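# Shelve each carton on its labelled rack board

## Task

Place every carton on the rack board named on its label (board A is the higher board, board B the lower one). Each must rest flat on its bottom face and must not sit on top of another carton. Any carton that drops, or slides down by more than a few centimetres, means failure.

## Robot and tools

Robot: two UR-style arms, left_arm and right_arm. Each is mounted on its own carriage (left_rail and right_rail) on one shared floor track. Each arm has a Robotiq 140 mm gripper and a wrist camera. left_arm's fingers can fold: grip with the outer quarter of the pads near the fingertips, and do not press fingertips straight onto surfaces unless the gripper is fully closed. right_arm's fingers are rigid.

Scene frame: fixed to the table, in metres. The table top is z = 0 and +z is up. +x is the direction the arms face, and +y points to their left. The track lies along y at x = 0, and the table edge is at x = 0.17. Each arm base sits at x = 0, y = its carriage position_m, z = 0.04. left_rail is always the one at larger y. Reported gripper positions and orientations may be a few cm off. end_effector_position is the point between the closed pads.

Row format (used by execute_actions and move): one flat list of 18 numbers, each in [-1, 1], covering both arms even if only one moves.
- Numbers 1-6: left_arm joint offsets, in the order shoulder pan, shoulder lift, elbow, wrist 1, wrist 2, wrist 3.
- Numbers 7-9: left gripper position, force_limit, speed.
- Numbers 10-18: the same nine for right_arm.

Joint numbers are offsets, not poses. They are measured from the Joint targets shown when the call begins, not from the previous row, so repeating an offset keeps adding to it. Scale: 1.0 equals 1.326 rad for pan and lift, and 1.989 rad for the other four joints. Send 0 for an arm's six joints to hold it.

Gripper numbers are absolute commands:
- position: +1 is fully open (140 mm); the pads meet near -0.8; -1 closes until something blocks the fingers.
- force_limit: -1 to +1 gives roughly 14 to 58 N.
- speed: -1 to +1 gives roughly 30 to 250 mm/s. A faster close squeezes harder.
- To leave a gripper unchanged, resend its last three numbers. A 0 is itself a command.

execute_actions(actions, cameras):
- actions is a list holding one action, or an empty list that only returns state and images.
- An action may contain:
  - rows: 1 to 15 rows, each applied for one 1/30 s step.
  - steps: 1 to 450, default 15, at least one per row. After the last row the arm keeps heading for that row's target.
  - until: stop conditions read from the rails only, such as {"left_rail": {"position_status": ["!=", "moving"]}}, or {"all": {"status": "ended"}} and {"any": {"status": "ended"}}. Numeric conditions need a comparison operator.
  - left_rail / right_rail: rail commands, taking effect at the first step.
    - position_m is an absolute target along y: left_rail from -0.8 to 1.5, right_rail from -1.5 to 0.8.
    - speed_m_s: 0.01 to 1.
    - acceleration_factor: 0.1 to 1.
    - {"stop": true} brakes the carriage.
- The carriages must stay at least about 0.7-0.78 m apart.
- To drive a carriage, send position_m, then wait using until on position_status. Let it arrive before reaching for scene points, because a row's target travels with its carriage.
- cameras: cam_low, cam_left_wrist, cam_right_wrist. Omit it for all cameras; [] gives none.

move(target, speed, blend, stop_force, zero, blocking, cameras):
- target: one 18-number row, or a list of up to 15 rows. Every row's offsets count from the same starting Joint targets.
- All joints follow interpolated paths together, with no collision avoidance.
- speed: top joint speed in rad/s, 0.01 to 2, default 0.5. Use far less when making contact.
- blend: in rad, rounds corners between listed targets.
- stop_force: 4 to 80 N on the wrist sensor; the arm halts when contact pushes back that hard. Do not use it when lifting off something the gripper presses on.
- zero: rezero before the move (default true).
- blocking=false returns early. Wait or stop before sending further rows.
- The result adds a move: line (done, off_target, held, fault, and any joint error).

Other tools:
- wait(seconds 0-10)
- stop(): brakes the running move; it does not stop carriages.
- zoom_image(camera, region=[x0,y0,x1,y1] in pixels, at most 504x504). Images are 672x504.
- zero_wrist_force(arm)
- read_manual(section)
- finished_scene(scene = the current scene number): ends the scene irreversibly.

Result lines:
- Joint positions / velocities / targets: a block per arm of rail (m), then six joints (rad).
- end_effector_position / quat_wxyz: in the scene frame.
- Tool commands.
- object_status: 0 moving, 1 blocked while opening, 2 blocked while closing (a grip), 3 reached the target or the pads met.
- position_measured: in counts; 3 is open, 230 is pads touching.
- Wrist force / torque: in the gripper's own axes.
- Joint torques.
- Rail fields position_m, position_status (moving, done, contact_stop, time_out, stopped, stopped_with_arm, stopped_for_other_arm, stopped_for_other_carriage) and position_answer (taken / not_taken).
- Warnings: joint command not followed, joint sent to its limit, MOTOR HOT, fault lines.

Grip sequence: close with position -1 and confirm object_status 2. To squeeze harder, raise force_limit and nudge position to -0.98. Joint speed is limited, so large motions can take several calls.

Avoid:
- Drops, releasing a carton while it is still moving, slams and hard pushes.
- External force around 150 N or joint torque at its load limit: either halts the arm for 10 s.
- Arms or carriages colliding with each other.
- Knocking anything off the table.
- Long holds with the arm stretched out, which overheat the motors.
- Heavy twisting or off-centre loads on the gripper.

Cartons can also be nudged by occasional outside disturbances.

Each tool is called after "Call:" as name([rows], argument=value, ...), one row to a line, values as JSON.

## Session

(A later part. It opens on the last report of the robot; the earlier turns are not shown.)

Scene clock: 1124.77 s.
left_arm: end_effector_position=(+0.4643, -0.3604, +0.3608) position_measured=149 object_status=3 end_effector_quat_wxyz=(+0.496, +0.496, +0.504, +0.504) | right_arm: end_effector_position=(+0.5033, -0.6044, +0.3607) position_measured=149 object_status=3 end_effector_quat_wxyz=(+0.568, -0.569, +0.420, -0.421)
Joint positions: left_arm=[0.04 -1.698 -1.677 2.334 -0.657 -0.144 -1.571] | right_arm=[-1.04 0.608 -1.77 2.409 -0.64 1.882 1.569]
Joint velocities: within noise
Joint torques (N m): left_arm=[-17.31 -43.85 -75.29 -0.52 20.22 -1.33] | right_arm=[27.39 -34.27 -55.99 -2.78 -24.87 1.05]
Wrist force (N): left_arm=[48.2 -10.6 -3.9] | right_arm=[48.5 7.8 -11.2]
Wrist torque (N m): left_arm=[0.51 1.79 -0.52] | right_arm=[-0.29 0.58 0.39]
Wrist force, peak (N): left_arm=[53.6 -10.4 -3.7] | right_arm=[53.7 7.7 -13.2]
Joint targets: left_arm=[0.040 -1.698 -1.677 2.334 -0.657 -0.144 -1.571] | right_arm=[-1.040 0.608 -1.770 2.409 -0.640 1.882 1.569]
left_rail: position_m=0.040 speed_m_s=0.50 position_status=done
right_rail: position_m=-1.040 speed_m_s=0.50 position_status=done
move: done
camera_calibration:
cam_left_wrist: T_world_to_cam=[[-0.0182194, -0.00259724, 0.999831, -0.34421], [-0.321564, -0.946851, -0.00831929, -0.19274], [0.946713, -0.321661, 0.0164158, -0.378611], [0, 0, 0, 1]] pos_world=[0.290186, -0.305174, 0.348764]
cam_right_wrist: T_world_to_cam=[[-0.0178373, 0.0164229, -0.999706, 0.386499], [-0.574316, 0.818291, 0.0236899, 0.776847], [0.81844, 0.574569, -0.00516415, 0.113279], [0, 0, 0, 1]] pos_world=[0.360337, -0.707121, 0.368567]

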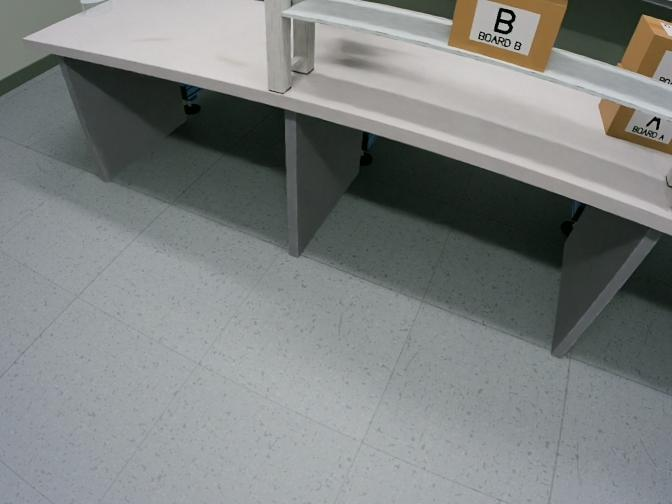

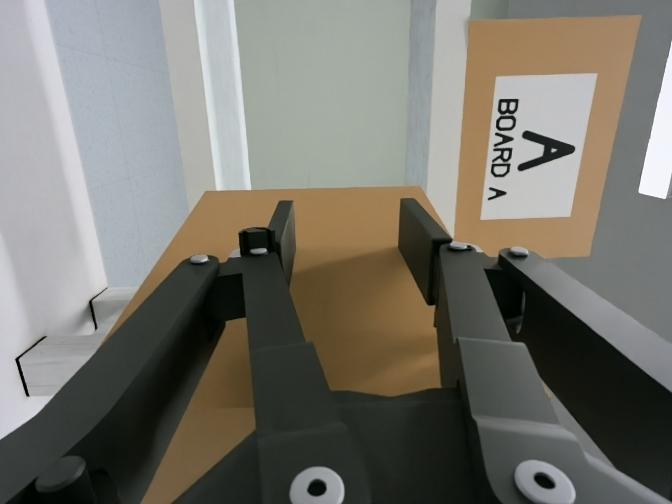

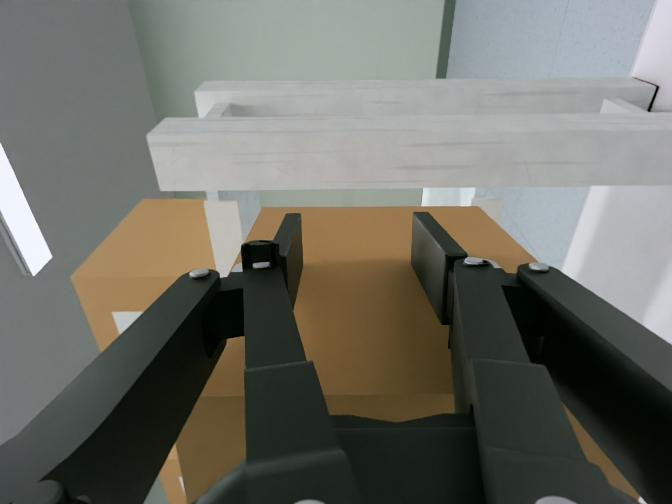

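Call:
move([
  [0.0136,-0.0622,0.0335,0.0080,0.0350,0,-0.16,1,0,0.0808,0.0577,-0.0305,-0.0079,0.0803,0,-0.16,1,0],
  [0.0205,-0.1267,0.0634,0.0211,0.0660,0,-0.16,1,0,0.1518,0.1081,-0.0600,-0.0121,0.1539,0,-0.16,1,0],
  [0.0355,-0.1937,0.0899,0.0392,0.1023,0,-0.16,1,0,0.2112,0.1583,-0.0924,-0.0131,0.2199,0,-0.16,1,0],
  [0.0664,-0.2361,0.1046,0.0528,0.1229,0,-0.16,1,0,0.2261,0.1993,-0.1213,-0.0116,0.2298,0,-0.16,1,0],
  [0.1163,-0.2715,0.1155,0.0655,0.1562,0,-0.16,1,0,0.2354,0.2400,-0.1517,-0.0082,0.2359,0,-0.16,1,0],
], speed=0.08, blend=0.006, stop_force=15)

Scene clock: 1208.10 s.
left_arm: end_effector_position=(+0.5174, -0.2208, +0.3605) position_measured=149 object_status=3 end_effector_quat_wxyz=(+0.533, +0.534, +0.464, +0.464) | right_arm: end_effector_position=(+0.5171, -0.4684, +0.3608) position_measured=149 object_status=3 end_effector_quat_wxyz=(+0.533, -0.534, +0.463, -0.464)
Joint positions: left_arm=[0.04 -1.543 -2.037 2.564 -0.527 0.166 -1.571] | right_arm=[-1.04 0.921 -1.451 2.107 -0.656 2.352 1.569]
Joint velocities: within noise
Joint torques (N m): left_arm=[-9.66 -13.31 -54.62 -1.12 23.29 -1.22] | right_arm=[30.83 -39.14 -62.44 -3.4 -6.22 0.86]
Wrist force (N): left_arm=[42.0 -8.1 -2.9] | right_arm=[42.4 11.2 -11.4]
Wrist torque (N m): left_arm=[0.09 1.71 -0.92] | right_arm=[-0.63 0.29 0.03]
Wrist force, peak (N): left_arm=[50.5 -11.3 -4.7] | right_arm=[51.9 7.5 -11.6]
Joint targets: left_arm=[0.040 -1.543 -2.037 2.564 -0.527 0.166 -1.571] | right_arm=[-1.040 0.921 -1.451 2.107 -0.656 2.352 1.569]
left_rail: position_m=0.040 speed_m_s=0.50 position_status=done
right_rail: position_m=-1.040 speed_m_s=0.50 position_status=done
move: done
camera_calibration:
cam_left_wrist: T_world_to_cam=[[-0.0181795, 0.000236971, 0.999835, -0.342026], [-0.465165, -0.885186, -0.00824806, 0.0443317], [0.885037, -0.465238, 0.0162024, -0.383691], [0, 0, 0, 1]] pos_world=[0.353985, -0.139185, 0.348552]
cam_right_wrist: T_world_to_cam=[[-0.0153543, 0.0190758, -0.9997, 0.384532], [-0.439269, 0.898038, 0.0238827, 0.640896], [0.898224, 0.439504, -0.00540931, -0.0805975], [0, 0, 0, 1]] pos_world=[0.359824, -0.547461, 0.368674]

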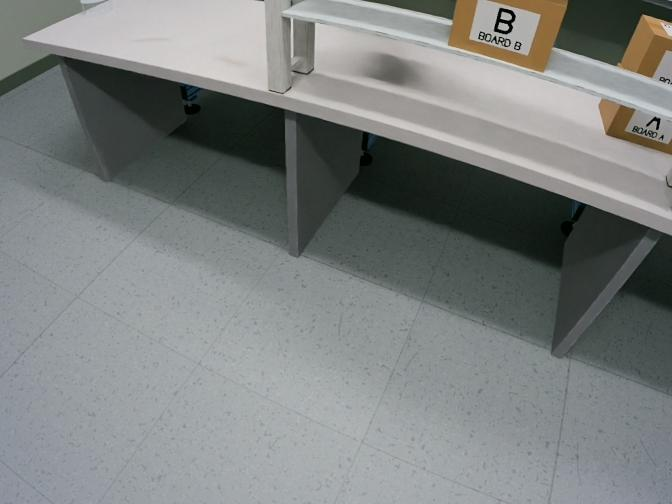

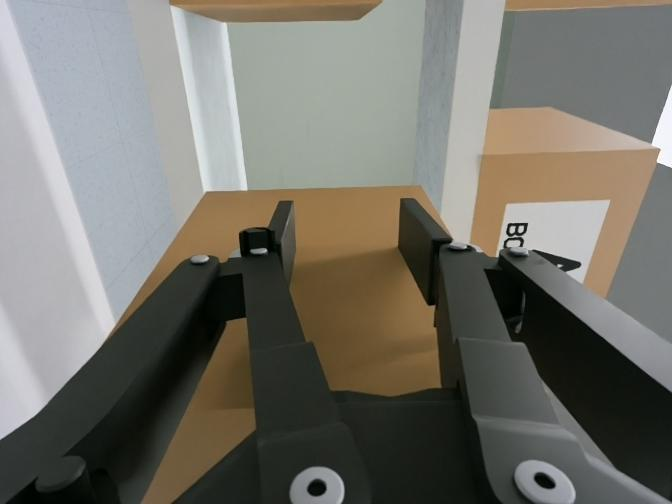

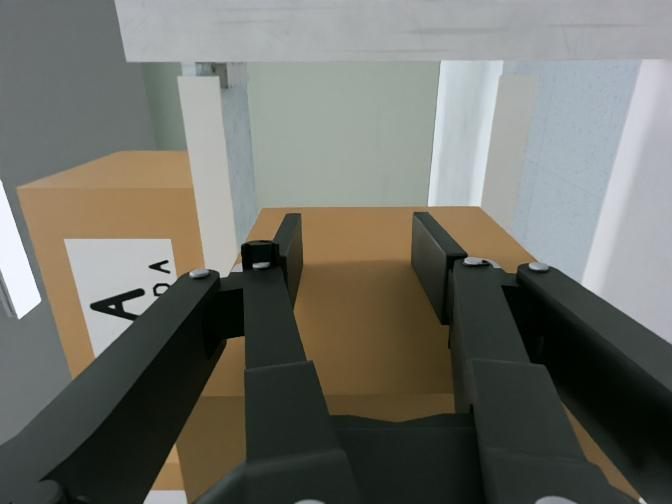

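Call:
move([
  [0.1275,0.0633,-0.0204,-0.0218,0.0850,0,-0.16,1,0,-0.0440,0.0170,-0.0133,0.0020,-0.0294,0,-0.16,1,0],
  [0.2351,0.1241,-0.0434,-0.0393,0.1567,0,-0.16,1,0,-0.0847,0.0364,-0.0289,0.0046,-0.0565,0,-0.16,1,0],
  [0.3258,0.1818,-0.0687,-0.0525,0.2172,0,-0.16,1,0,-0.1222,0.0581,-0.0469,0.0081,-0.0815,0,-0.16,1,0],
  [0.4025,0.2363,-0.0960,-0.0615,0.2683,0,-0.16,1,0,-0.1566,0.0817,-0.0670,0.0126,-0.1044,0,-0.16,1,0],
  [0.4678,0.2879,-0.1248,-0.0671,0.3119,0,-0.16,1,0,-0.1881,0.1070,-0.0893,0.0179,-0.1254,0,-0.16,1,0],
  [0.5236,0.3370,-0.1553,-0.0694,0.3491,0,-0.16,1,0,-0.2169,0.1339,-0.1136,0.0244,-0.1446,0,-0.16,1,0],
  [0.5564,0.3686,-0.1764,-0.0693,0.3709,0,-0.16,1,0,-0.2346,0.1526,-0.1310,0.0293,-0.1564,0,-0.16,1,0],
], speed=0.11, blend=0.008, stop_force=20)

Scene clock: 1232.57 s.
left_arm: end_effector_position=(+0.7839, -0.2209, +0.3604) position_measured=149 object_status=3 end_effector_quat_wxyz=(+0.533, +0.534, +0.464, +0.464) | right_arm: end_effector_position=(+0.7839, -0.4683, +0.3606) position_measured=149 object_status=3 end_effector_quat_wxyz=(+0.533, -0.534, +0.463, -0.464)
Joint positions: left_arm=[0.04 -0.806 -1.548 2.213 -0.664 0.904 -1.571] | right_arm=[-1.04 0.61 -1.249 1.847 -0.598 2.04 1.569]
Joint velocities: within noise
Joint torques (N m): left_arm=[-25.5 -21.8 -67.76 -2.71 23.99 -1.33] | right_arm=[15.43 -64.26 -63.68 -4.73 -21.52 1]
Wrist force (N): left_arm=[43.5 -5.4 0.3] | right_arm=[42.9 12.6 -14.1]
Wrist torque (N m): left_arm=[-0.13 1.76 -0.85] | right_arm=[-1.04 -0.57 -0.56]
Wrist force, peak (N): left_arm=[50.2 -6.3 -1.0] | right_arm=[49.4 13.3 -15.6]
Joint targets: left_arm=[0.040 -0.806 -1.548 2.213 -0.664 0.904 -1.571] | right_arm=[-1.040 0.610 -1.249 1.847 -0.598 2.040 1.569]
left_rail: position_m=0.040 speed_m_s=0.50 position_status=done
right_rail: position_m=-1.040 speed_m_s=0.50 position_status=done
move: done
camera_calibration:
cam_left_wrist: T_world_to_cam=[[-0.0176774, 0.000422291, 0.999844, -0.337397], [-0.465109, -0.885219, -0.00784932, 0.168104], [0.885077, -0.465175, 0.0158448, -0.619501], [0, 0, 0, 1]] pos_world=[0.620529, -0.139225, 0.348479]
cam_right_wrist: T_world_to_cam=[[-0.0153161, 0.0189441, -0.999703, 0.388402], [-0.439269, 0.898042, 0.0237475, 0.758058], [0.898225, 0.439502, -0.00543292, -0.320246], [0, 0, 0, 1]] pos_world=[0.626593, -0.547377, 0.368544]

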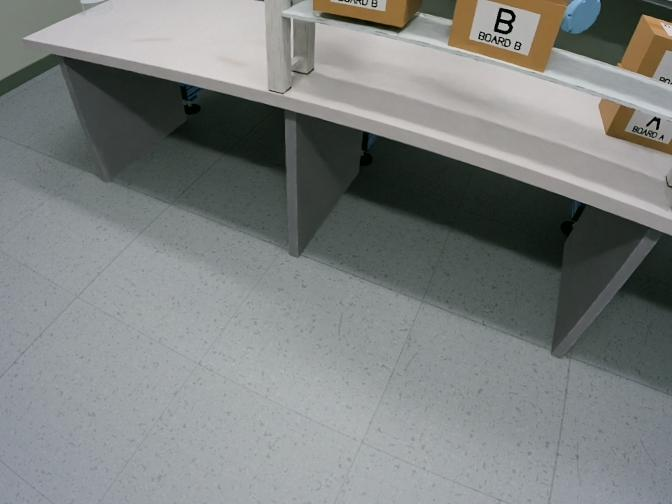

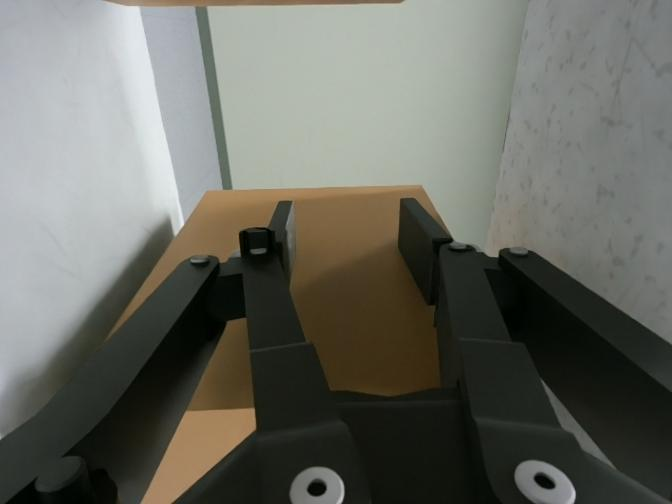

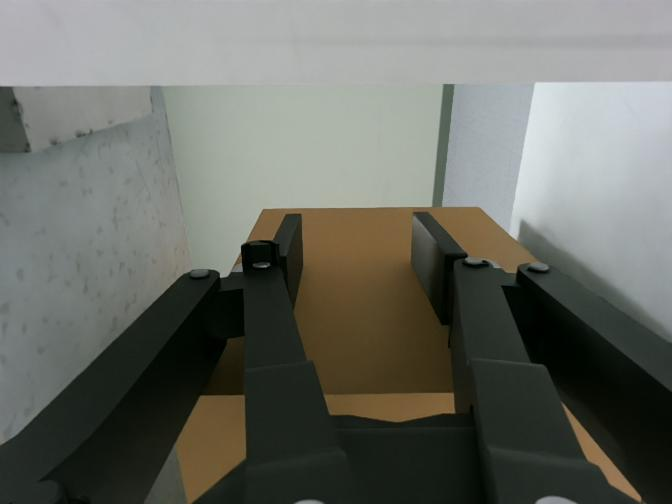

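Call:
move([
  [0,0.0196,0.0090,-0.0221,0,0,-0.16,1,0,0,0.0147,0.0075,-0.0173,0,0,-0.16,1,0],
  [0,0.0405,0.0174,-0.0444,0,0,-0.16,1,0,0,0.0303,0.0144,-0.0346,0,0,-0.16,1,0],
], speed=0.03, blend=0.004, stop_force=8, cameras=[])

Scene clock: 1249.23 s.
left_arm: end_effector_position=(+0.7840, -0.2209, +0.3380) position_measured=149 object_status=3 end_effector_quat_wxyz=(+0.533, +0.534, +0.464, +0.464) | right_arm: end_effector_position=(+0.7839, -0.4683, +0.3373) position_measured=149 object_status=3 end_effector_quat_wxyz=(+0.534, -0.534, +0.463, -0.464)
Joint positions: left_arm=[0.04 -0.806 -1.519 2.233 -0.714 0.904 -1.571] | right_arm=[-1.04 0.61 -1.226 1.864 -0.638 2.04 1.569]
Joint velocities: within noise
Joint torques (N m): left_arm=[-26.8 -63.56 -66.64 -2.58 23.51 -1.28] | right_arm=[18.94 -87.3 -58.97 -3.2 -21.01 1.1]
Wrist force (N): left_arm=[44.3 -3.8 1.2] | right_arm=[44.3 6.5 -12.9]
Wrist torque (N m): left_arm=[-0.23 1.78 -0.72] | right_arm=[-0.34 -0.44 -0.35]
Wrist force, peak (N): left_arm=[45.6 4.9 -3.8] | right_arm=[48.6 -2.2 -19.8]
Joint targets: left_arm=[0.040 -0.806 -1.519 2.233 -0.714 0.904 -1.571] | right_arm=[-1.040 0.610 -1.226 1.864 -0.638 2.040 1.569]
left_rail: position_m=0.040 speed_m_s=0.50 position_status=done
right_rail: position_m=-1.040 speed_m_s=0.50 position_status=done
move: contact (left_arm, right_arm); path passed 1 of 2 targets; left_arm: the wrist 1 is farthest, 0.038 rad from its target; right_arm: the wrist 1 is farthest, 0.028 rad from its target
No camera images: "cameras" was empty.

Call:
move(target=[0,0.0036,0.0015,-0.0039,0,0,-0.16,1,0,0,0.0022,0.0010,-0.0024,0,0,-0.16,1,0], speed=0.01, stop_force=25)

Scene clock: 1255.53 s.
left_arm: end_effector_position=(+0.7840, -0.2210, +0.3367) position_measured=149 object_status=3 end_effector_quat_wxyz=(+0.534, +0.533, +0.464, +0.464) | right_arm: end_effector_position=(+0.7839, -0.4682, +0.3357) position_measured=149 object_status=3 end_effector_quat_wxyz=(+0.534, -0.534, +0.463, -0.464)
Joint positions: left_arm=[0.04 -0.806 -1.517 2.235 -0.718 0.904 -1.571] | right_arm=[-1.04 0.61 -1.224 1.865 -0.642 2.04 1.569]
Joint velocities: within noise
Joint torques (N m): left_arm=[-28.85 -45.4 -54.62 1.39 23.36 -1.59] | right_arm=[23.09 -59.5 -48.04 0.81 -21.29 1.26]
Wrist force (N): left_arm=[48.9 17.6 -7.4] | right_arm=[50.8 -17.4 -26.7]
Wrist torque (N m): left_arm=[-0.86 1.82 -0.95] | right_arm=[-0.46 -0.86 -0.20]
Wrist force, peak (N): left_arm=[49.9 22.4 -8.3] | right_arm=[51.1 -20.7 -26.6]
Joint targets: left_arm=[0.040 -0.806 -1.517 2.235 -0.718 0.904 -1.571] | right_arm=[-1.040 0.610 -1.224 1.865 -0.642 2.040 1.569]
left_rail: position_m=0.040 speed_m_s=0.50 position_status=done
right_rail: position_m=-1.040 speed_m_s=0.50 position_status=done
move: contact (left_arm, right_arm)
camera_calibration:
cam_left_wrist: T_world_to_cam=[[-0.018176, 0.000941646, 0.999834, -0.313139], [-0.465104, -0.885223, -0.0076214, 0.167794], [0.885069, -0.465165, 0.0165277, -0.619503], [0, 0, 0, 1]] pos_world=[0.620654, -0.139341, 0.324605]
cam_right_wrist: T_world_to_cam=[[-0.0148969, 0.0192366, -0.999704, 0.363311], [-0.439275, 0.898037, 0.0238261, 0.75862], [0.898229, 0.4395, -0.00492782, -0.320619], [0, 0, 0, 1]] pos_world=[0.626645, -0.547345, 0.343548]

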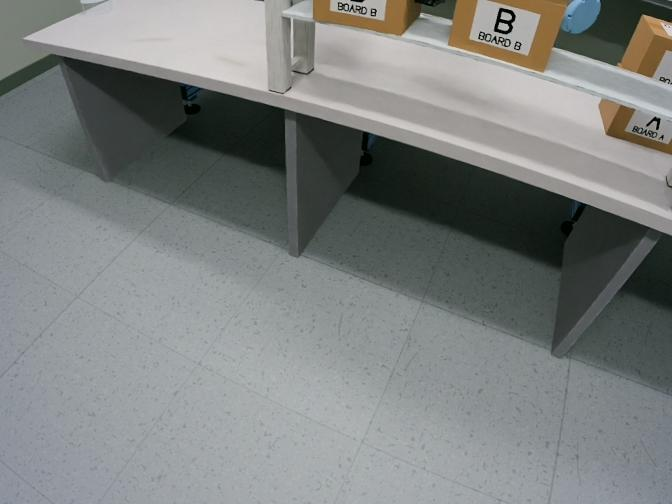

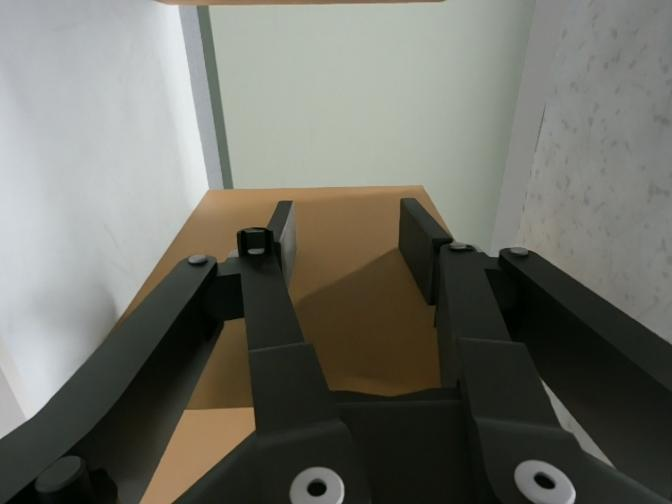

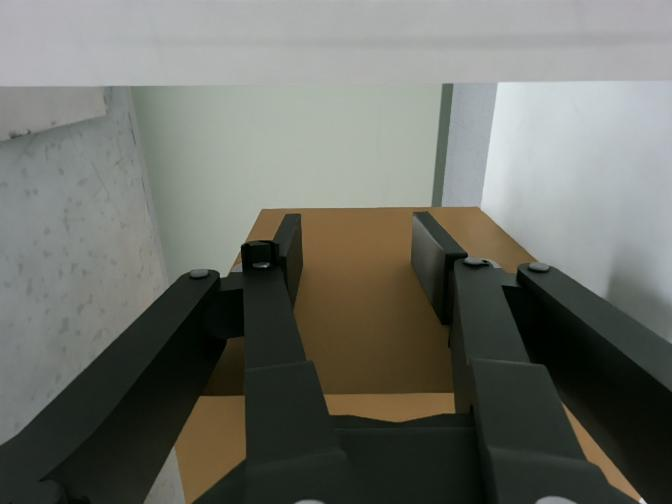

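Call:
move(target=[0.0137,-0.0065,0.0046,-0.0003,0.0092,0,-0.16,1,0,-0.0094,-0.0080,0.0078,-0.0025,-0.0062,0,-0.16,1,0], speed=0.03)

Call:
move([
  [-0.0810,-0.0750,0.0483,0.0017,-0.0538,0,-0.16,1,0,0.0419,-0.0441,0.0386,-0.0086,0.0285,0,-0.16,1,0],
  [-0.1912,-0.1615,0.0959,0.0118,-0.1273,0,-0.16,1,0,0.0939,-0.0854,0.0743,-0.0168,0.0632,0,-0.16,1,0],
  [-0.5722,-0.3778,0.1184,0.1335,-0.3813,0,-0.16,1,0,0.1698,-0.2860,0.1565,0.0347,0.1138,0,-0.16,1,0],
  [-0.7600,-0.4161,-0.0081,0.2855,-0.5065,0,-0.16,1,0,0.0344,-0.6355,0.1747,0.2495,0.0235,0,-0.16,1,0],
], speed=0.35, blend=0.03)

Scene clock: 1297.27 s.
left_arm: end_effector_position=(+0.7840, -0.2091, +0.3367) position_measured=149 object_status=3 end_effector_quat_wxyz=(+0.534, +0.533, +0.464, +0.464) | right_arm: end_effector_position=(+0.7840, -0.4782, +0.3357) position_measured=149 object_status=3 end_effector_quat_wxyz=(+0.534, -0.534, +0.463, -0.464)
Joint positions: left_arm=[0.04 -0.788 -1.525 2.244 -0.718 0.922 -1.571] | right_arm=[-1.04 0.597 -1.235 1.88 -0.647 2.028 1.569]
Joint velocities: within noise
Joint torques (N m): left_arm=[17.27 -65.58 -29.13 -4.97 2.62 -1.63] | right_arm=[-12.98 -83.97 -27.95 -6.8 -3.36 1.11]
Wrist force (N): left_arm=[-0.1 -0.4 0.1] | right_arm=[1.7 -2.0 -3.4]
Wrist torque (N m): left_arm=[-0.05 0.13 -0.27] | right_arm=[-1.12 -0.59 -0.29]
Wrist force, peak (N): left_arm=[49.3 17.9 -7.2] | right_arm=[50.9 -16.9 -26.8]
Joint targets: left_arm=[0.040 -0.788 -1.525 2.244 -0.719 0.922 -1.571] | right_arm=[-1.040 0.597 -1.235 1.881 -0.647 2.028 1.569]
left_rail: position_m=0.040 speed_m_s=0.50 position_status=done
right_rail: position_m=-1.040 speed_m_s=0.50 position_status=done
move: done
camera_calibration:
cam_left_wrist: T_world_to_cam=[[-0.018206, 0.000975517, 0.999834, -0.313163], [-0.465235, -0.885154, -0.00760784, 0.178382], [0.885, -0.465296, 0.0165689, -0.613924], [0, 0, 0, 1]] pos_world=[0.620611, -0.127455, 0.324641]
cam_right_wrist: T_world_to_cam=[[-0.0148306, 0.0192691, -0.999704, 0.363419], [-0.439172, 0.898087, 0.0238255, 0.767512], [0.898281, 0.439395, -0.00485671, -0.316413], [0, 0, 0, 1]] pos_world=[0.626687, -0.557265, 0.343489]

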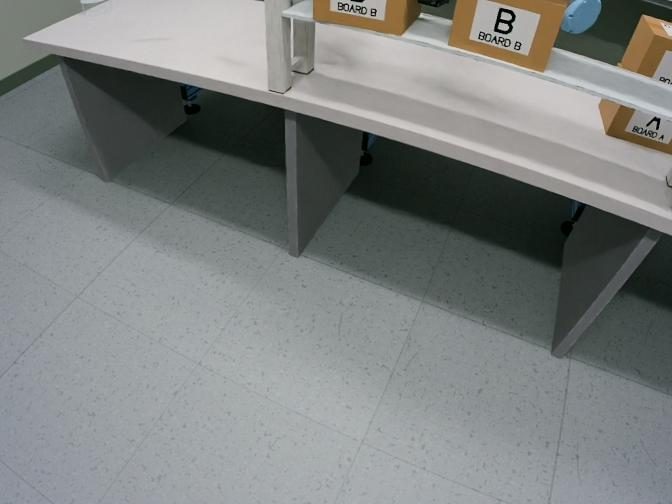

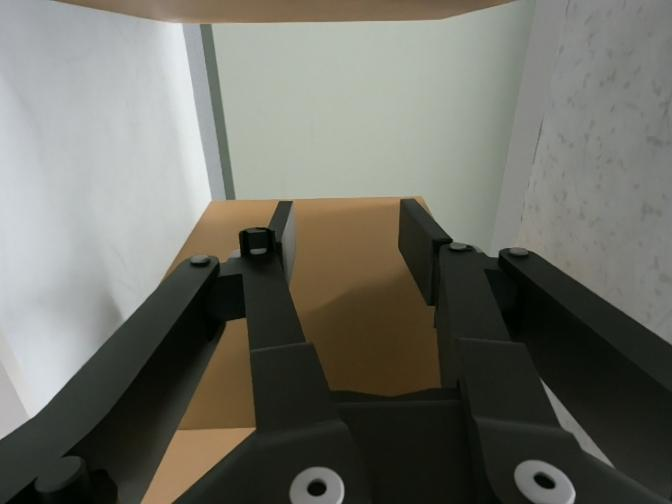

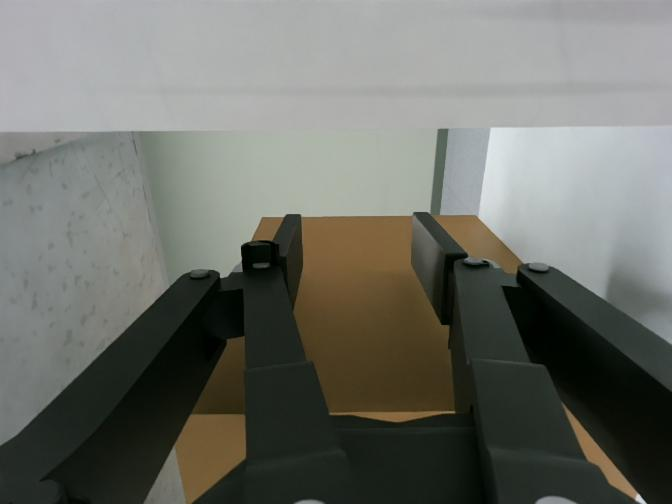

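Scene clock: 1301.33 s.
left_arm: end_effector_position=(+0.4475, -0.3074, +0.5509) position_measured=149 object_status=3 end_effector_quat_wxyz=(+0.534, +0.533, +0.464, +0.464) | right_arm: end_effector_position=(+0.4473, -0.6930, +0.5508) position_measured=149 object_status=3 end_effector_quat_wxyz=(+0.533, -0.534, +0.464, -0.465)
Joint positions: left_arm=[0.04 -1.795 -2.077 2.228 -0.151 -0.085 -1.571] | right_arm=[-1.04 0.643 -2.077 2.228 -0.151 2.075 1.569]
Joint velocities: within noise
Joint torques (N m): left_arm=[-17.03 -20.97 -59.04 3.47 -2.5 -1.55] | right_arm=[-15.26 -17.78 -36.18 0.64 -2.94 1.1]
Wrist force (N): left_arm=[-0.1 -0.7 0.0] | right_arm=[1.7 -1.9 -3.5]
Wrist torque (N m): left_arm=[-0.13 0.13 -0.29] | right_arm=[-1.15 -0.54 -0.39]
Wrist force, peak (N): left_arm=[-2.7 -0.2 1.2] | right_arm=[2.6 -2.6 -4.7]
Joint targets: left_arm=[0.040 -1.795 -2.077 2.228 -0.151 -0.085 -1.571] | right_arm=[-1.040 0.643 -2.077 2.228 -0.150 2.075 1.569]
left_rail: position_m=0.040 speed_m_s=0.50 position_status=done
right_rail: position_m=-1.040 speed_m_s=0.50 position_status=done
move: done
camera_calibration:
cam_left_wrist: T_world_to_cam=[[-0.0181956, 0.000989783, 0.999834, -0.533337], [-0.465514, -0.885008, -0.00759561, -0.0633832], [0.884854, -0.465574, 0.016564, -0.365382], [0, 0, 0, 1]] pos_world=[0.284099, -0.225679, 0.53882]
cam_right_wrist: T_world_to_cam=[[-0.015709, 0.0186666, -0.999702, 0.577586], [-0.438128, 0.898601, 0.0236634, 0.807452], [0.898775, 0.43837, -0.00593774, 0.0810875], [0, 0, 0, 1]] pos_world=[0.289961, -0.771905, 0.558789]

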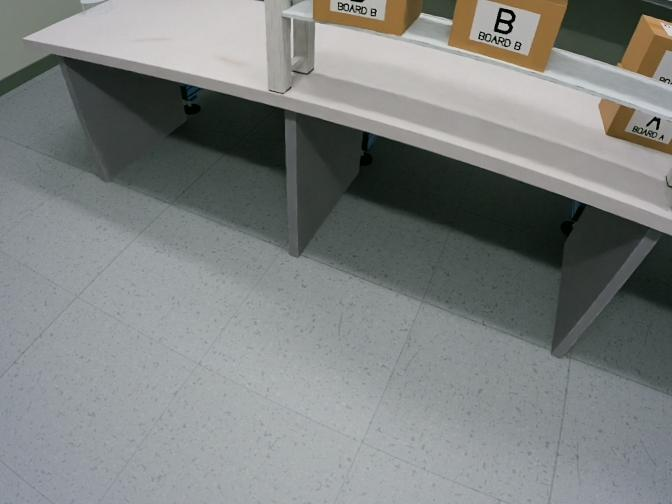

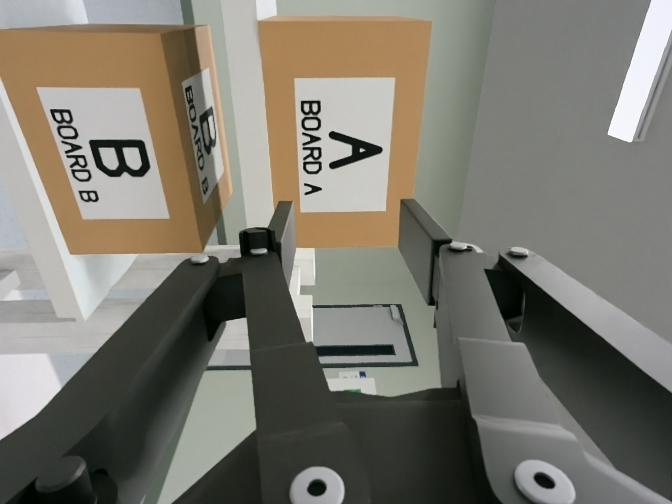

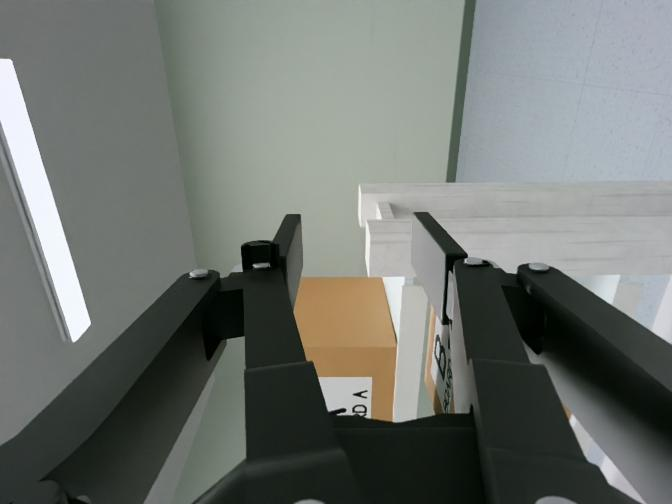

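Call:
execute_actions([
  {"left_rail":{"position_m":1.04},"steps":60,"until":{"left_rail":{"position_m":[">",0.45]}}},
], cameras=[])

Call:
execute_actions([
  {"right_rail":{"position_m":-0.04},"steps":150,"until":{"right_rail":{"position_status":["!=","moving"]}}},
])

Scene clock: 1313.37 s.
left_arm: end_effector_position=(+0.4474, +0.6925, +0.5509) position_measured=149 object_status=3 end_effector_quat_wxyz=(+0.534, +0.533, +0.464, +0.464) end_effector_velocity=(+0.000, +0.001, +0.000) end_effector_angular_velocity=(+0.000, +0.000, +0.000) | right_arm: end_effector_position=(+0.4473, -0.6931, +0.5508) position_measured=149 object_status=3 end_effector_quat_wxyz=(+0.533, -0.534, +0.464, -0.465)
Joint positions: left_arm=[1.04 -1.795 -2.077 2.228 -0.151 -0.085 -1.571] | right_arm=[-1.04 0.643 -2.077 2.228 -0.15 2.075 1.569]
Joint velocities: left_arm=[0.001 0 0 0 0.001 0 -0.001] | right_arm=[within noise]
Joint torques (N m): left_arm=[3.3 -9.55 -49.09 1.05 -1.83 -1.58] | right_arm=[-11.96 -16.1 -47.94 -0.19 -2.2 1.26]
Wrist force (N): left_arm=[0.1 -0.6 0.1] | right_arm=[1.7 -1.6 -3.3]
Wrist torque (N m): left_arm=[-0.08 0.07 -0.29] | right_arm=[-1.09 -0.54 -0.39]
Wrist force, peak (N): left_arm=[-2.7 -0.5 0.4] | right_arm=[2.0 -1.8 -3.9]
Joint targets: left_arm=[1.040 -1.795 -2.077 2.228 -0.151 -0.085 -1.571] | right_arm=[-1.040 0.643 -2.077 2.228 -0.150 2.075 1.569]
Tool commands: left_gripper/position=-0.16 left_gripper/force_limit=+1.0 left_gripper/speed=+0.0 right_gripper/position=-0.16 right_gripper/force_limit=+1.0 right_gripper/speed=+0.0
left_rail: position_m=1.040 speed_m_s=0.50 position_status=done
right_rail: position_m=-1.040 speed_m_s=0.50 position_status=done
No camera images: "cameras" was empty.

Scene clock: 1316.40 s.
left_arm: end_effector_position=(+0.4474, +0.6926, +0.5509) position_measured=149 object_status=3 end_effector_quat_wxyz=(+0.534, +0.533, +0.464, +0.464) | right_arm: end_effector_position=(+0.4473, +0.3069, +0.5509) position_measured=149 object_status=3 end_effector_quat_wxyz=(+0.533, -0.534, +0.464, -0.465) end_effector_velocity=(-0.001, +0.002, +0.000) end_effector_angular_velocity=(+0.001, +0.000, +0.001)
Joint positions: left_arm=[1.04 -1.795 -2.077 2.228 -0.151 -0.085 -1.571] | right_arm=[-0.04 0.643 -2.077 2.228 -0.15 2.075 1.569]
Joint velocities: left_arm=[within noise] | right_arm=[0.001 0.002 0 0 0 0 0.001]
Joint torques (N m): left_arm=[-12.8 17.84 -44.61 -0.32 -1.27 -1.49] | right_arm=[-11.61 4.3 -48.62 -1.08 -1.75 1.42]
Wrist force (N): left_arm=[0.1 -0.6 0.2] | right_arm=[1.6 -2.0 -3.4]
Wrist torque (N m): left_arm=[-0.08 0.07 -0.28] | right_arm=[-1.16 -0.52 -0.39]
Wrist force, peak (N): left_arm=[-0.4 -0.9 0.2] | right_arm=[3.2 -1.6 -3.8]
Joint targets: left_arm=[1.040 -1.795 -2.077 2.228 -0.151 -0.085 -1.571] | right_arm=[-0.040 0.643 -2.077 2.228 -0.150 2.075 1.569]
Tool commands: left_gripper/position=-0.16 left_gripper/force_limit=+1.0 left_gripper/speed=+0.0 right_gripper/position=-0.16 right_gripper/force_limit=+1.0 right_gripper/speed=+0.0
left_rail: position_m=1.040 speed_m_s=0.50 position_status=done
right_rail: position_m=-0.040 speed_m_s=0.50 position_status=done
camera_calibration:
cam_left_wrist: T_world_to_cam=[[-0.0181881, 0.0010228, 0.999834, -0.534421], [-0.465513, -0.885009, -0.00756287, 0.821593], [0.884854, -0.465574, 0.0165728, 0.100206], [0, 0, 0, 1]] pos_world=[0.284075, 0.774317, 0.538885]
cam_right_wrist: T_world_to_cam=[[-0.0156654, 0.0186993, -0.999702, 0.558962], [-0.438125, 0.898602, 0.0236737, -0.0910602], [0.898777, 0.438366, -0.00588434, -0.357211], [0, 0, 0, 1]] pos_world=[0.289914, 0.227964, 0.55885]

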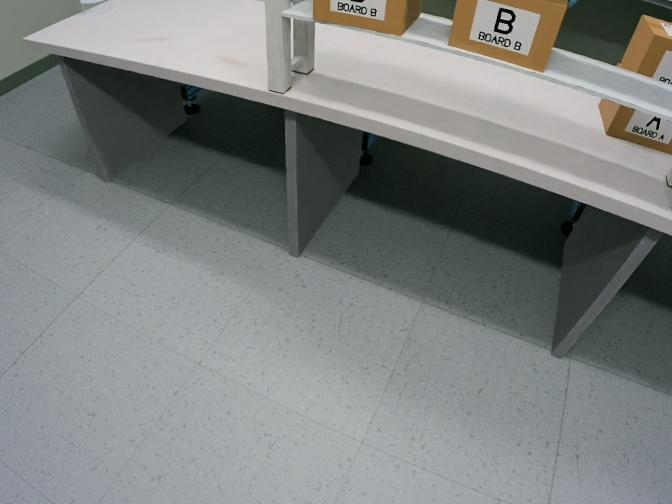

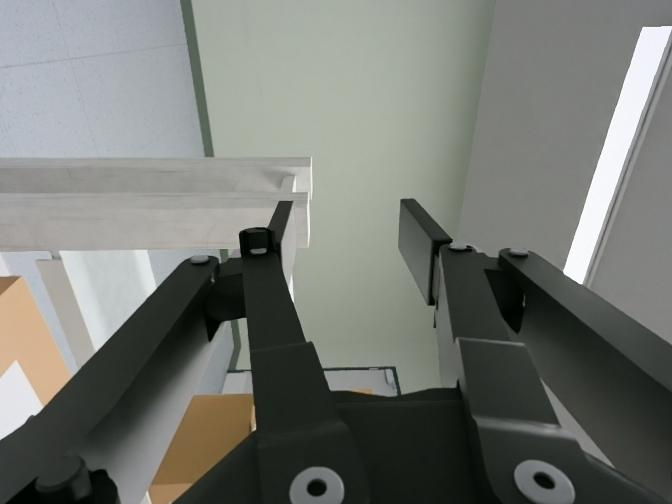

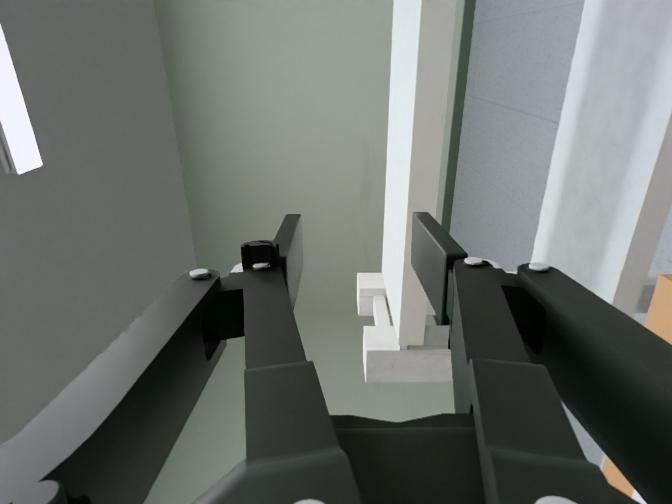

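Call:
zoom_image(camera="cam_low", region=[540, 0, 672, 240])

Call:
zoom_image(camera="cam_left_wrist", region=[0, 204, 300, 504])

Scaled by 2.100.

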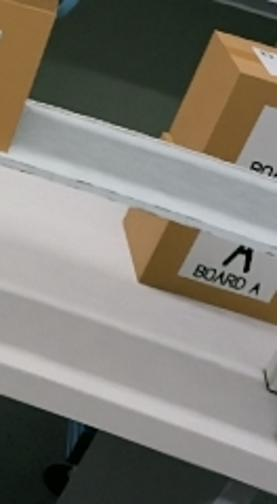

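Scaled by 1.680.

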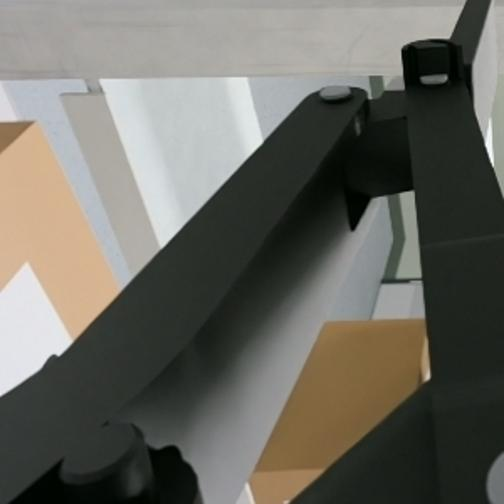

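Call:
move([
  [0,0.0556,0.0919,-0.1289,0,0,-0.16,1,0,0,0.0556,0.0919,-0.1289,0,0,-0.16,1,0],
  [0,0.1448,0.1511,-0.2477,0,0,-0.16,1,0,0,0.1448,0.1511,-0.2477,0,0,-0.16,1,0],
  [0,0.2892,0.1975,-0.3903,0,0,-0.16,1,0,0,0.2892,0.1975,-0.3903,0,0,-0.16,1,0],
], speed=0.4, blend=0.03, stop_force=20)

Scene clock: 1338.83 s.
left_arm: end_effector_position=(+0.4474, +0.6925, +0.2518) position_measured=149 object_status=3 end_effector_quat_wxyz=(+0.534, +0.533, +0.464, +0.464) | right_arm: end_effector_position=(+0.4474, +0.3070, +0.2518) position_measured=149 object_status=3 end_effector_quat_wxyz=(+0.533, -0.534, +0.464, -0.465)
Joint positions: left_arm=[1.04 -1.795 -1.693 2.62 -0.927 -0.085 -1.571] | right_arm=[-0.04 0.643 -1.694 2.621 -0.927 2.075 1.569]
Joint velocities: within noise
Joint torques (N m): left_arm=[-8.34 4.92 -19.79 -1.68 -0.73 -1.8] | right_arm=[-8.63 -6.86 -19.83 -6.52 -0.67 1.17]
Wrist force (N): left_arm=[-0.3 -0.4 0.5] | right_arm=[1.5 -1.9 -3.0]
Wrist torque (N m): left_arm=[-0.02 0.18 -0.29] | right_arm=[-1.10 -0.50 -0.35]
Wrist force, peak (N): left_arm=[-0.5 -1.7 0.3] | right_arm=[1.8 -3.7 -3.9]
Joint targets: left_arm=[1.040 -1.795 -1.693 2.620 -0.927 -0.085 -1.571] | right_arm=[-0.040 0.643 -1.694 2.621 -0.927 2.075 1.569]
left_rail: position_m=1.040 speed_m_s=0.50 position_status=done
right_rail: position_m=-0.040 speed_m_s=0.50 position_status=done
move: done
camera_calibration:
cam_left_wrist: T_world_to_cam=[[-0.018192, 0.00100564, 0.999834, -0.23536], [-0.46552, -0.885005, -0.00758001, 0.819251], [0.884851, -0.46558, 0.0165682, 0.105149], [0, 0, 0, 1]] pos_world=[0.284054, 0.774233, 0.239788]
cam_right_wrist: T_world_to_cam=[[-0.0156809, 0.0186876, -0.999702, 0.260032], [-0.438125, 0.898602, 0.0236699, -0.0840774], [0.898777, 0.438366, -0.00590339, -0.359117], [0, 0, 0, 1]] pos_world=[0.290008, 0.228117, 0.259825]

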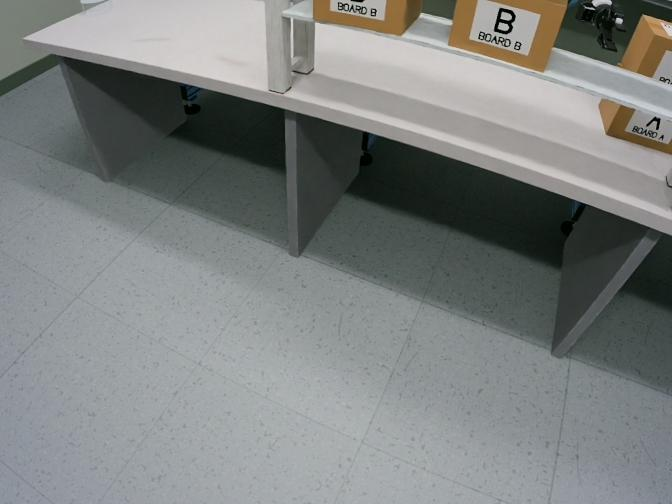

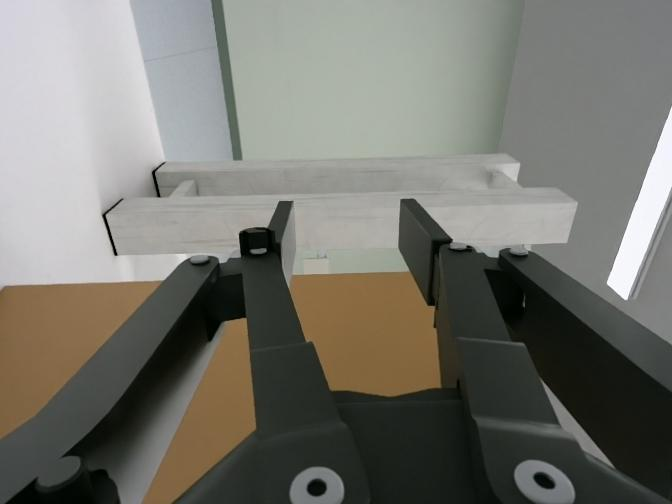

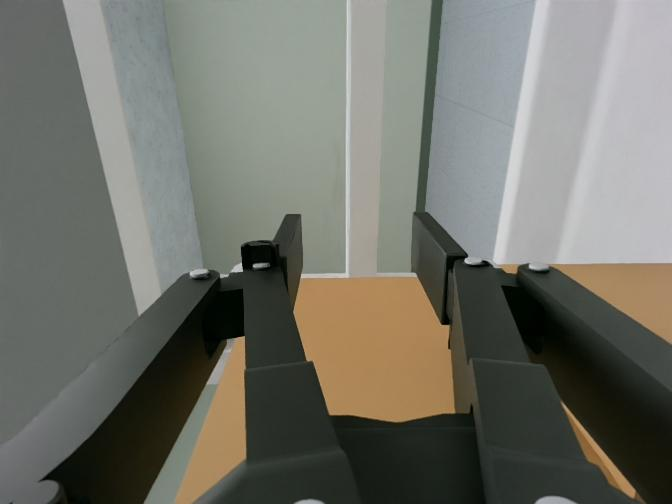

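Call:
move(target=[0.0174,0.0867,-0.0511,-0.0067,-0.0233,0,-0.16,1,0,-0.0482,0.0087,-0.0047,-0.0012,-0.0676,0,-0.16,1,0], speed=0.15, stop_force=10, cameras=[])

Call:
move(target=[0.0222,0.0535,-0.0375,0.0018,0.0148,0,-0.16,1,0,0.0890,0.0584,-0.0340,-0.0049,0.0593,0,-0.16,1,0], speed=0.05, stop_force=8, cameras=["cam_left_wrist","cam_right_wrist"])

Scene clock: 1370.70 s.
left_arm: end_effector_position=(+0.4440, +0.6558, +0.2519) position_measured=149 object_status=3 end_effector_quat_wxyz=(+0.517, +0.517, +0.482, +0.482) | right_arm: end_effector_position=(+0.4672, +0.3263, +0.2520) position_measured=149 object_status=3 end_effector_quat_wxyz=(+0.549, -0.550, +0.445, -0.446)
Joint positions: left_arm=[1.04 -1.772 -1.579 2.519 -0.94 -0.131 -1.571] | right_arm=[-0.04 0.579 -1.682 2.611 -0.929 1.94 1.569]
Joint velocities: within noise
Joint torques (N m): left_arm=[13.44 -6.37 -39.06 -1.55 -2.57 -1.28] | right_arm=[-13.59 -6.99 -33.85 -6.82 -2.77 1.4]
Wrist force (N): left_arm=[-0.2 -0.4 0.1] | right_arm=[1.9 -2.1 -3.0]
Wrist torque (N m): left_arm=[-0.04 0.13 -0.28] | right_arm=[-1.13 -0.62 -0.34]
Wrist force, peak (N): left_arm=[1.1 -0.9 0.1] | right_arm=[1.8 -2.0 -3.5]
Joint targets: left_arm=[1.040 -1.772 -1.579 2.519 -0.940 -0.131 -1.571] | right_arm=[-0.040 0.579 -1.682 2.611 -0.929 1.940 1.569]
left_rail: position_m=1.040 speed_m_s=0.50 position_status=done
right_rail: position_m=-0.040 speed_m_s=0.50 position_status=done
move: done
No camera images: "cameras" was empty.

Scene clock: 1373.90 s.
left_arm: end_effector_position=(+0.4462, +0.6210, +0.2521) position_measured=149 object_status=3 end_effector_quat_wxyz=(+0.517, +0.517, +0.482, +0.482) | right_arm: end_effector_position=(+0.4653, +0.3606, +0.2523) position_measured=149 object_status=3 end_effector_quat_wxyz=(+0.549, -0.550, +0.445, -0.446)
Joint positions: left_arm=[1.04 -1.747 -1.519 2.456 -0.937 -0.107 -1.571] | right_arm=[-0.04 0.678 -1.618 2.555 -0.937 2.039 1.569]
Joint velocities: within noise
Joint torques (N m): left_arm=[-15.31 -54.85 -21.17 -0.89 -0.75 -1.74] | right_arm=[-10.84 -37.69 -21.86 -0.03 -6.05 1.47]
Wrist force (N): left_arm=[4.4 -0.3 -1.9] | right_arm=[8.9 -2.4 -4.6]
Wrist torque (N m): left_arm=[-0.16 0.30 -0.42] | right_arm=[-1.19 -0.37 -0.11]
Wrist force, peak (N): left_arm=[12.1 1.4 -4.6] | right_arm=[16.6 -4.5 -6.0]
Joint targets: left_arm=[1.040 -1.747 -1.519 2.456 -0.937 -0.107 -1.571] | right_arm=[-0.040 0.678 -1.618 2.555 -0.937 2.039 1.569]
left_rail: position_m=1.040 speed_m_s=0.50 position_status=done
right_rail: position_m=-0.040 speed_m_s=0.50 position_status=done
move: contact (left_arm, right_arm); left_arm: the elbow is farthest, 0.011 rad from its target; right_arm: the shoulder pan is farthest, 0.019 rad from its target
camera_calibration:
cam_left_wrist: T_world_to_cam=[[-0.0182122, -0.000231122, 0.999834, -0.2348], [-0.402967, -0.915183, -0.00755169, 0.746221], [0.915033, -0.403038, 0.0165744, 0.0206094], [0, 0, 0, 1]] pos_world=[0.277568, 0.691181, 0.240055]
cam_right_wrist: T_world_to_cam=[[-0.0168399, 0.0176371, -0.999703, 0.260704], [-0.50038, 0.865481, 0.023698, -0.0834928], [0.865642, 0.500631, -0.00574934, -0.40579], [0, 0, 0, 1]] pos_world=[0.313881, 0.270814, 0.260272]
Images, in order (width x height): cam_left_wrist 672x504, cam_right_wrist 672x504.

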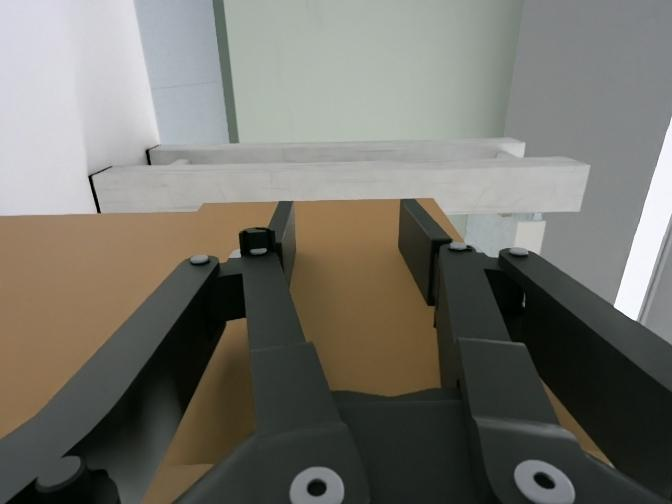

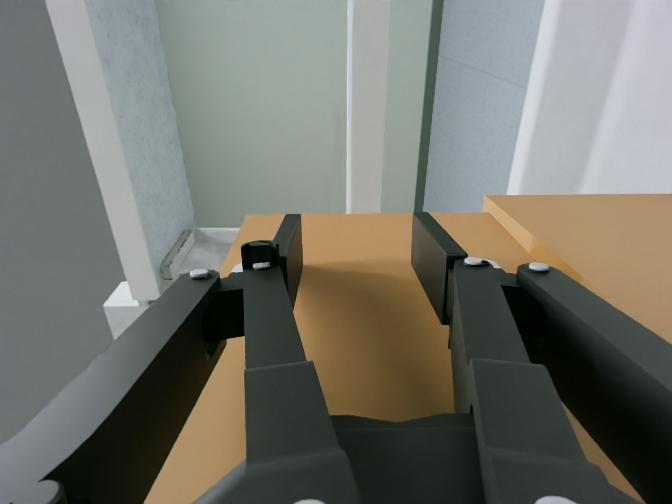

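Call:
move(target=[0.0037,0.0095,-0.0065,0.0002,0.0037,0,-0.16,1,0,0.0153,0.0104,-0.0058,-0.0011,0.0102,0,-0.16,1,0], speed=0.012, stop_force=45, cameras=[])

Scene clock: 1388.50 s.
left_arm: end_effector_position=(+0.4465, +0.6176, +0.2519) position_measured=149 object_status=3 end_effector_quat_wxyz=(+0.517, +0.517, +0.482, +0.482) | right_arm: end_effector_position=(+0.4649, +0.3640, +0.2521) position_measured=149 object_status=3 end_effector_quat_wxyz=(+0.549, -0.550, +0.445, -0.446)
Joint positions: left_arm=[1.04 -1.745 -1.513 2.45 -0.937 -0.104 -1.571] | right_arm=[-0.04 0.687 -1.611 2.549 -0.938 2.049 1.569]
Joint velocities: within noise
Joint torques (N m): left_arm=[-35.67 -49.92 -44.68 -1.92 8.82 -1.17] | right_arm=[12.38 -29.67 -27.75 0.13 -26.22 1.32]
Wrist force (N): left_arm=[47.2 6.0 -11.2] | right_arm=[51.1 -14.7 -10.8]
Wrist torque (N m): left_arm=[-0.42 1.69 -0.99] | right_arm=[-1.14 0.58 0.40]
Wrist force, peak (N): left_arm=[50.4 6.2 -11.7] | right_arm=[55.0 -15.2 -11.6]
Joint targets: left_arm=[1.040 -1.745 -1.513 2.450 -0.937 -0.104 -1.571] | right_arm=[-0.040 0.687 -1.611 2.549 -0.938 2.049 1.569]
left_rail: position_m=1.040 speed_m_s=0.50 position_status=done
right_rail: position_m=-0.040 speed_m_s=0.50 position_status=done
move: contact (left_arm, right_arm); right_arm: the shoulder pan is farthest, 0.011 rad from its target
No camera images: "cameras" was empty.

Call:
move([
  [0,-0.0430,-0.0108,0.0394,0,0,-0.16,1,0,0,-0.0489,-0.0118,0.0443,0,0,-0.16,1,0],
  [0,-0.0833,-0.0234,0.0790,0,0,-0.16,1,0,0,-0.0940,-0.0260,0.0887,0,0,-0.16,1,0],
  [0,-0.1142,-0.0351,0.1113,0,0,-0.16,1,0,0,-0.1275,-0.0391,0.1240,0,0,-0.16,1,0],
  [0,-0.1421,-0.0479,0.1426,0,0,-0.16,1,0,0,-0.1573,-0.0531,0.1580,0,0,-0.16,1,0],
], speed=[0.05,0.08,0.08,0.08], blend=0.006, cameras=["cam_left_wrist","cam_right_wrist"])

Scene clock: 1424.87 s.
left_arm: end_effector_position=(+0.4464, +0.6174, +0.3608) position_measured=149 object_status=3 end_effector_quat_wxyz=(+0.517, +0.517, +0.482, +0.482) | right_arm: end_effector_position=(+0.4646, +0.3637, +0.3606) position_measured=149 object_status=3 end_effector_quat_wxyz=(+0.549, -0.550, +0.445, -0.446)
Joint positions: left_arm=[1.04 -1.745 -1.701 2.355 -0.654 -0.104 -1.571] | right_arm=[-0.04 0.687 -1.82 2.444 -0.624 2.049 1.569]
Joint velocities: within noise
Joint torques (N m): left_arm=[-32.43 -40 -76.5 -0.33 17.08 -1.7] | right_arm=[11.7 -26.25 -58.95 -2.55 -8.09 1.2]
Wrist force (N): left_arm=[45.6 -11.4 -5.5] | right_arm=[47.9 5.0 -8.6]
Wrist torque (N m): left_arm=[0.06 1.66 -0.47] | right_arm=[-1.03 0.53 0.37]
Wrist force, peak (N): left_arm=[50.5 -11.9 -6.1] | right_arm=[51.6 -14.6 -10.9]
Joint targets: left_arm=[1.040 -1.745 -1.701 2.355 -0.653 -0.104 -1.571] | right_arm=[-0.040 0.687 -1.820 2.444 -0.624 2.049 1.569]
left_rail: position_m=1.040 speed_m_s=0.50 position_status=done
right_rail: position_m=-0.040 speed_m_s=0.50 position_status=done
move: done
camera_calibration:
cam_left_wrist: T_world_to_cam=[[-0.0182304, -0.000319112, 0.999834, -0.343407], [-0.40364, -0.914886, -0.00765175, 0.743974], [0.914736, -0.403713, 0.0165499, 0.0176845], [0, 0, 0, 1]] pos_world=[0.277861, 0.687681, 0.34875]
cam_right_wrist: T_world_to_cam=[[-0.0169073, 0.0175828, -0.999702, 0.368967], [-0.500197, 0.865588, 0.0236835, -0.0892113], [0.865746, 0.500449, -0.00583988, -0.40608], [0, 0, 0, 1]] pos_world=[0.313177, 0.273955, 0.368599]
Images, in order (width x height): cam_left_wrist 672x504, cam_right_wrist 672x504.

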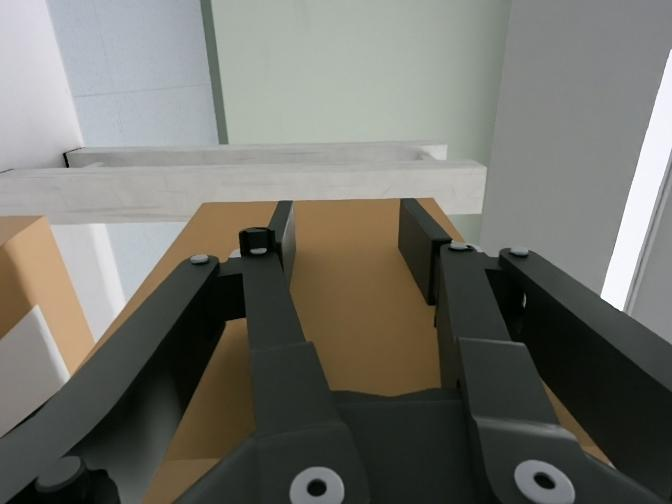

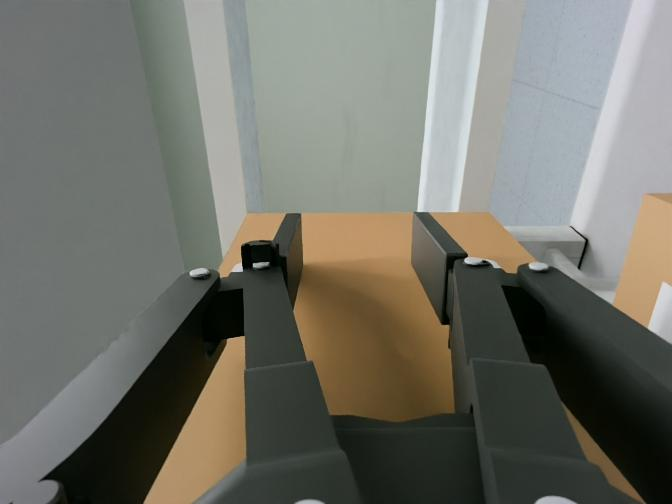

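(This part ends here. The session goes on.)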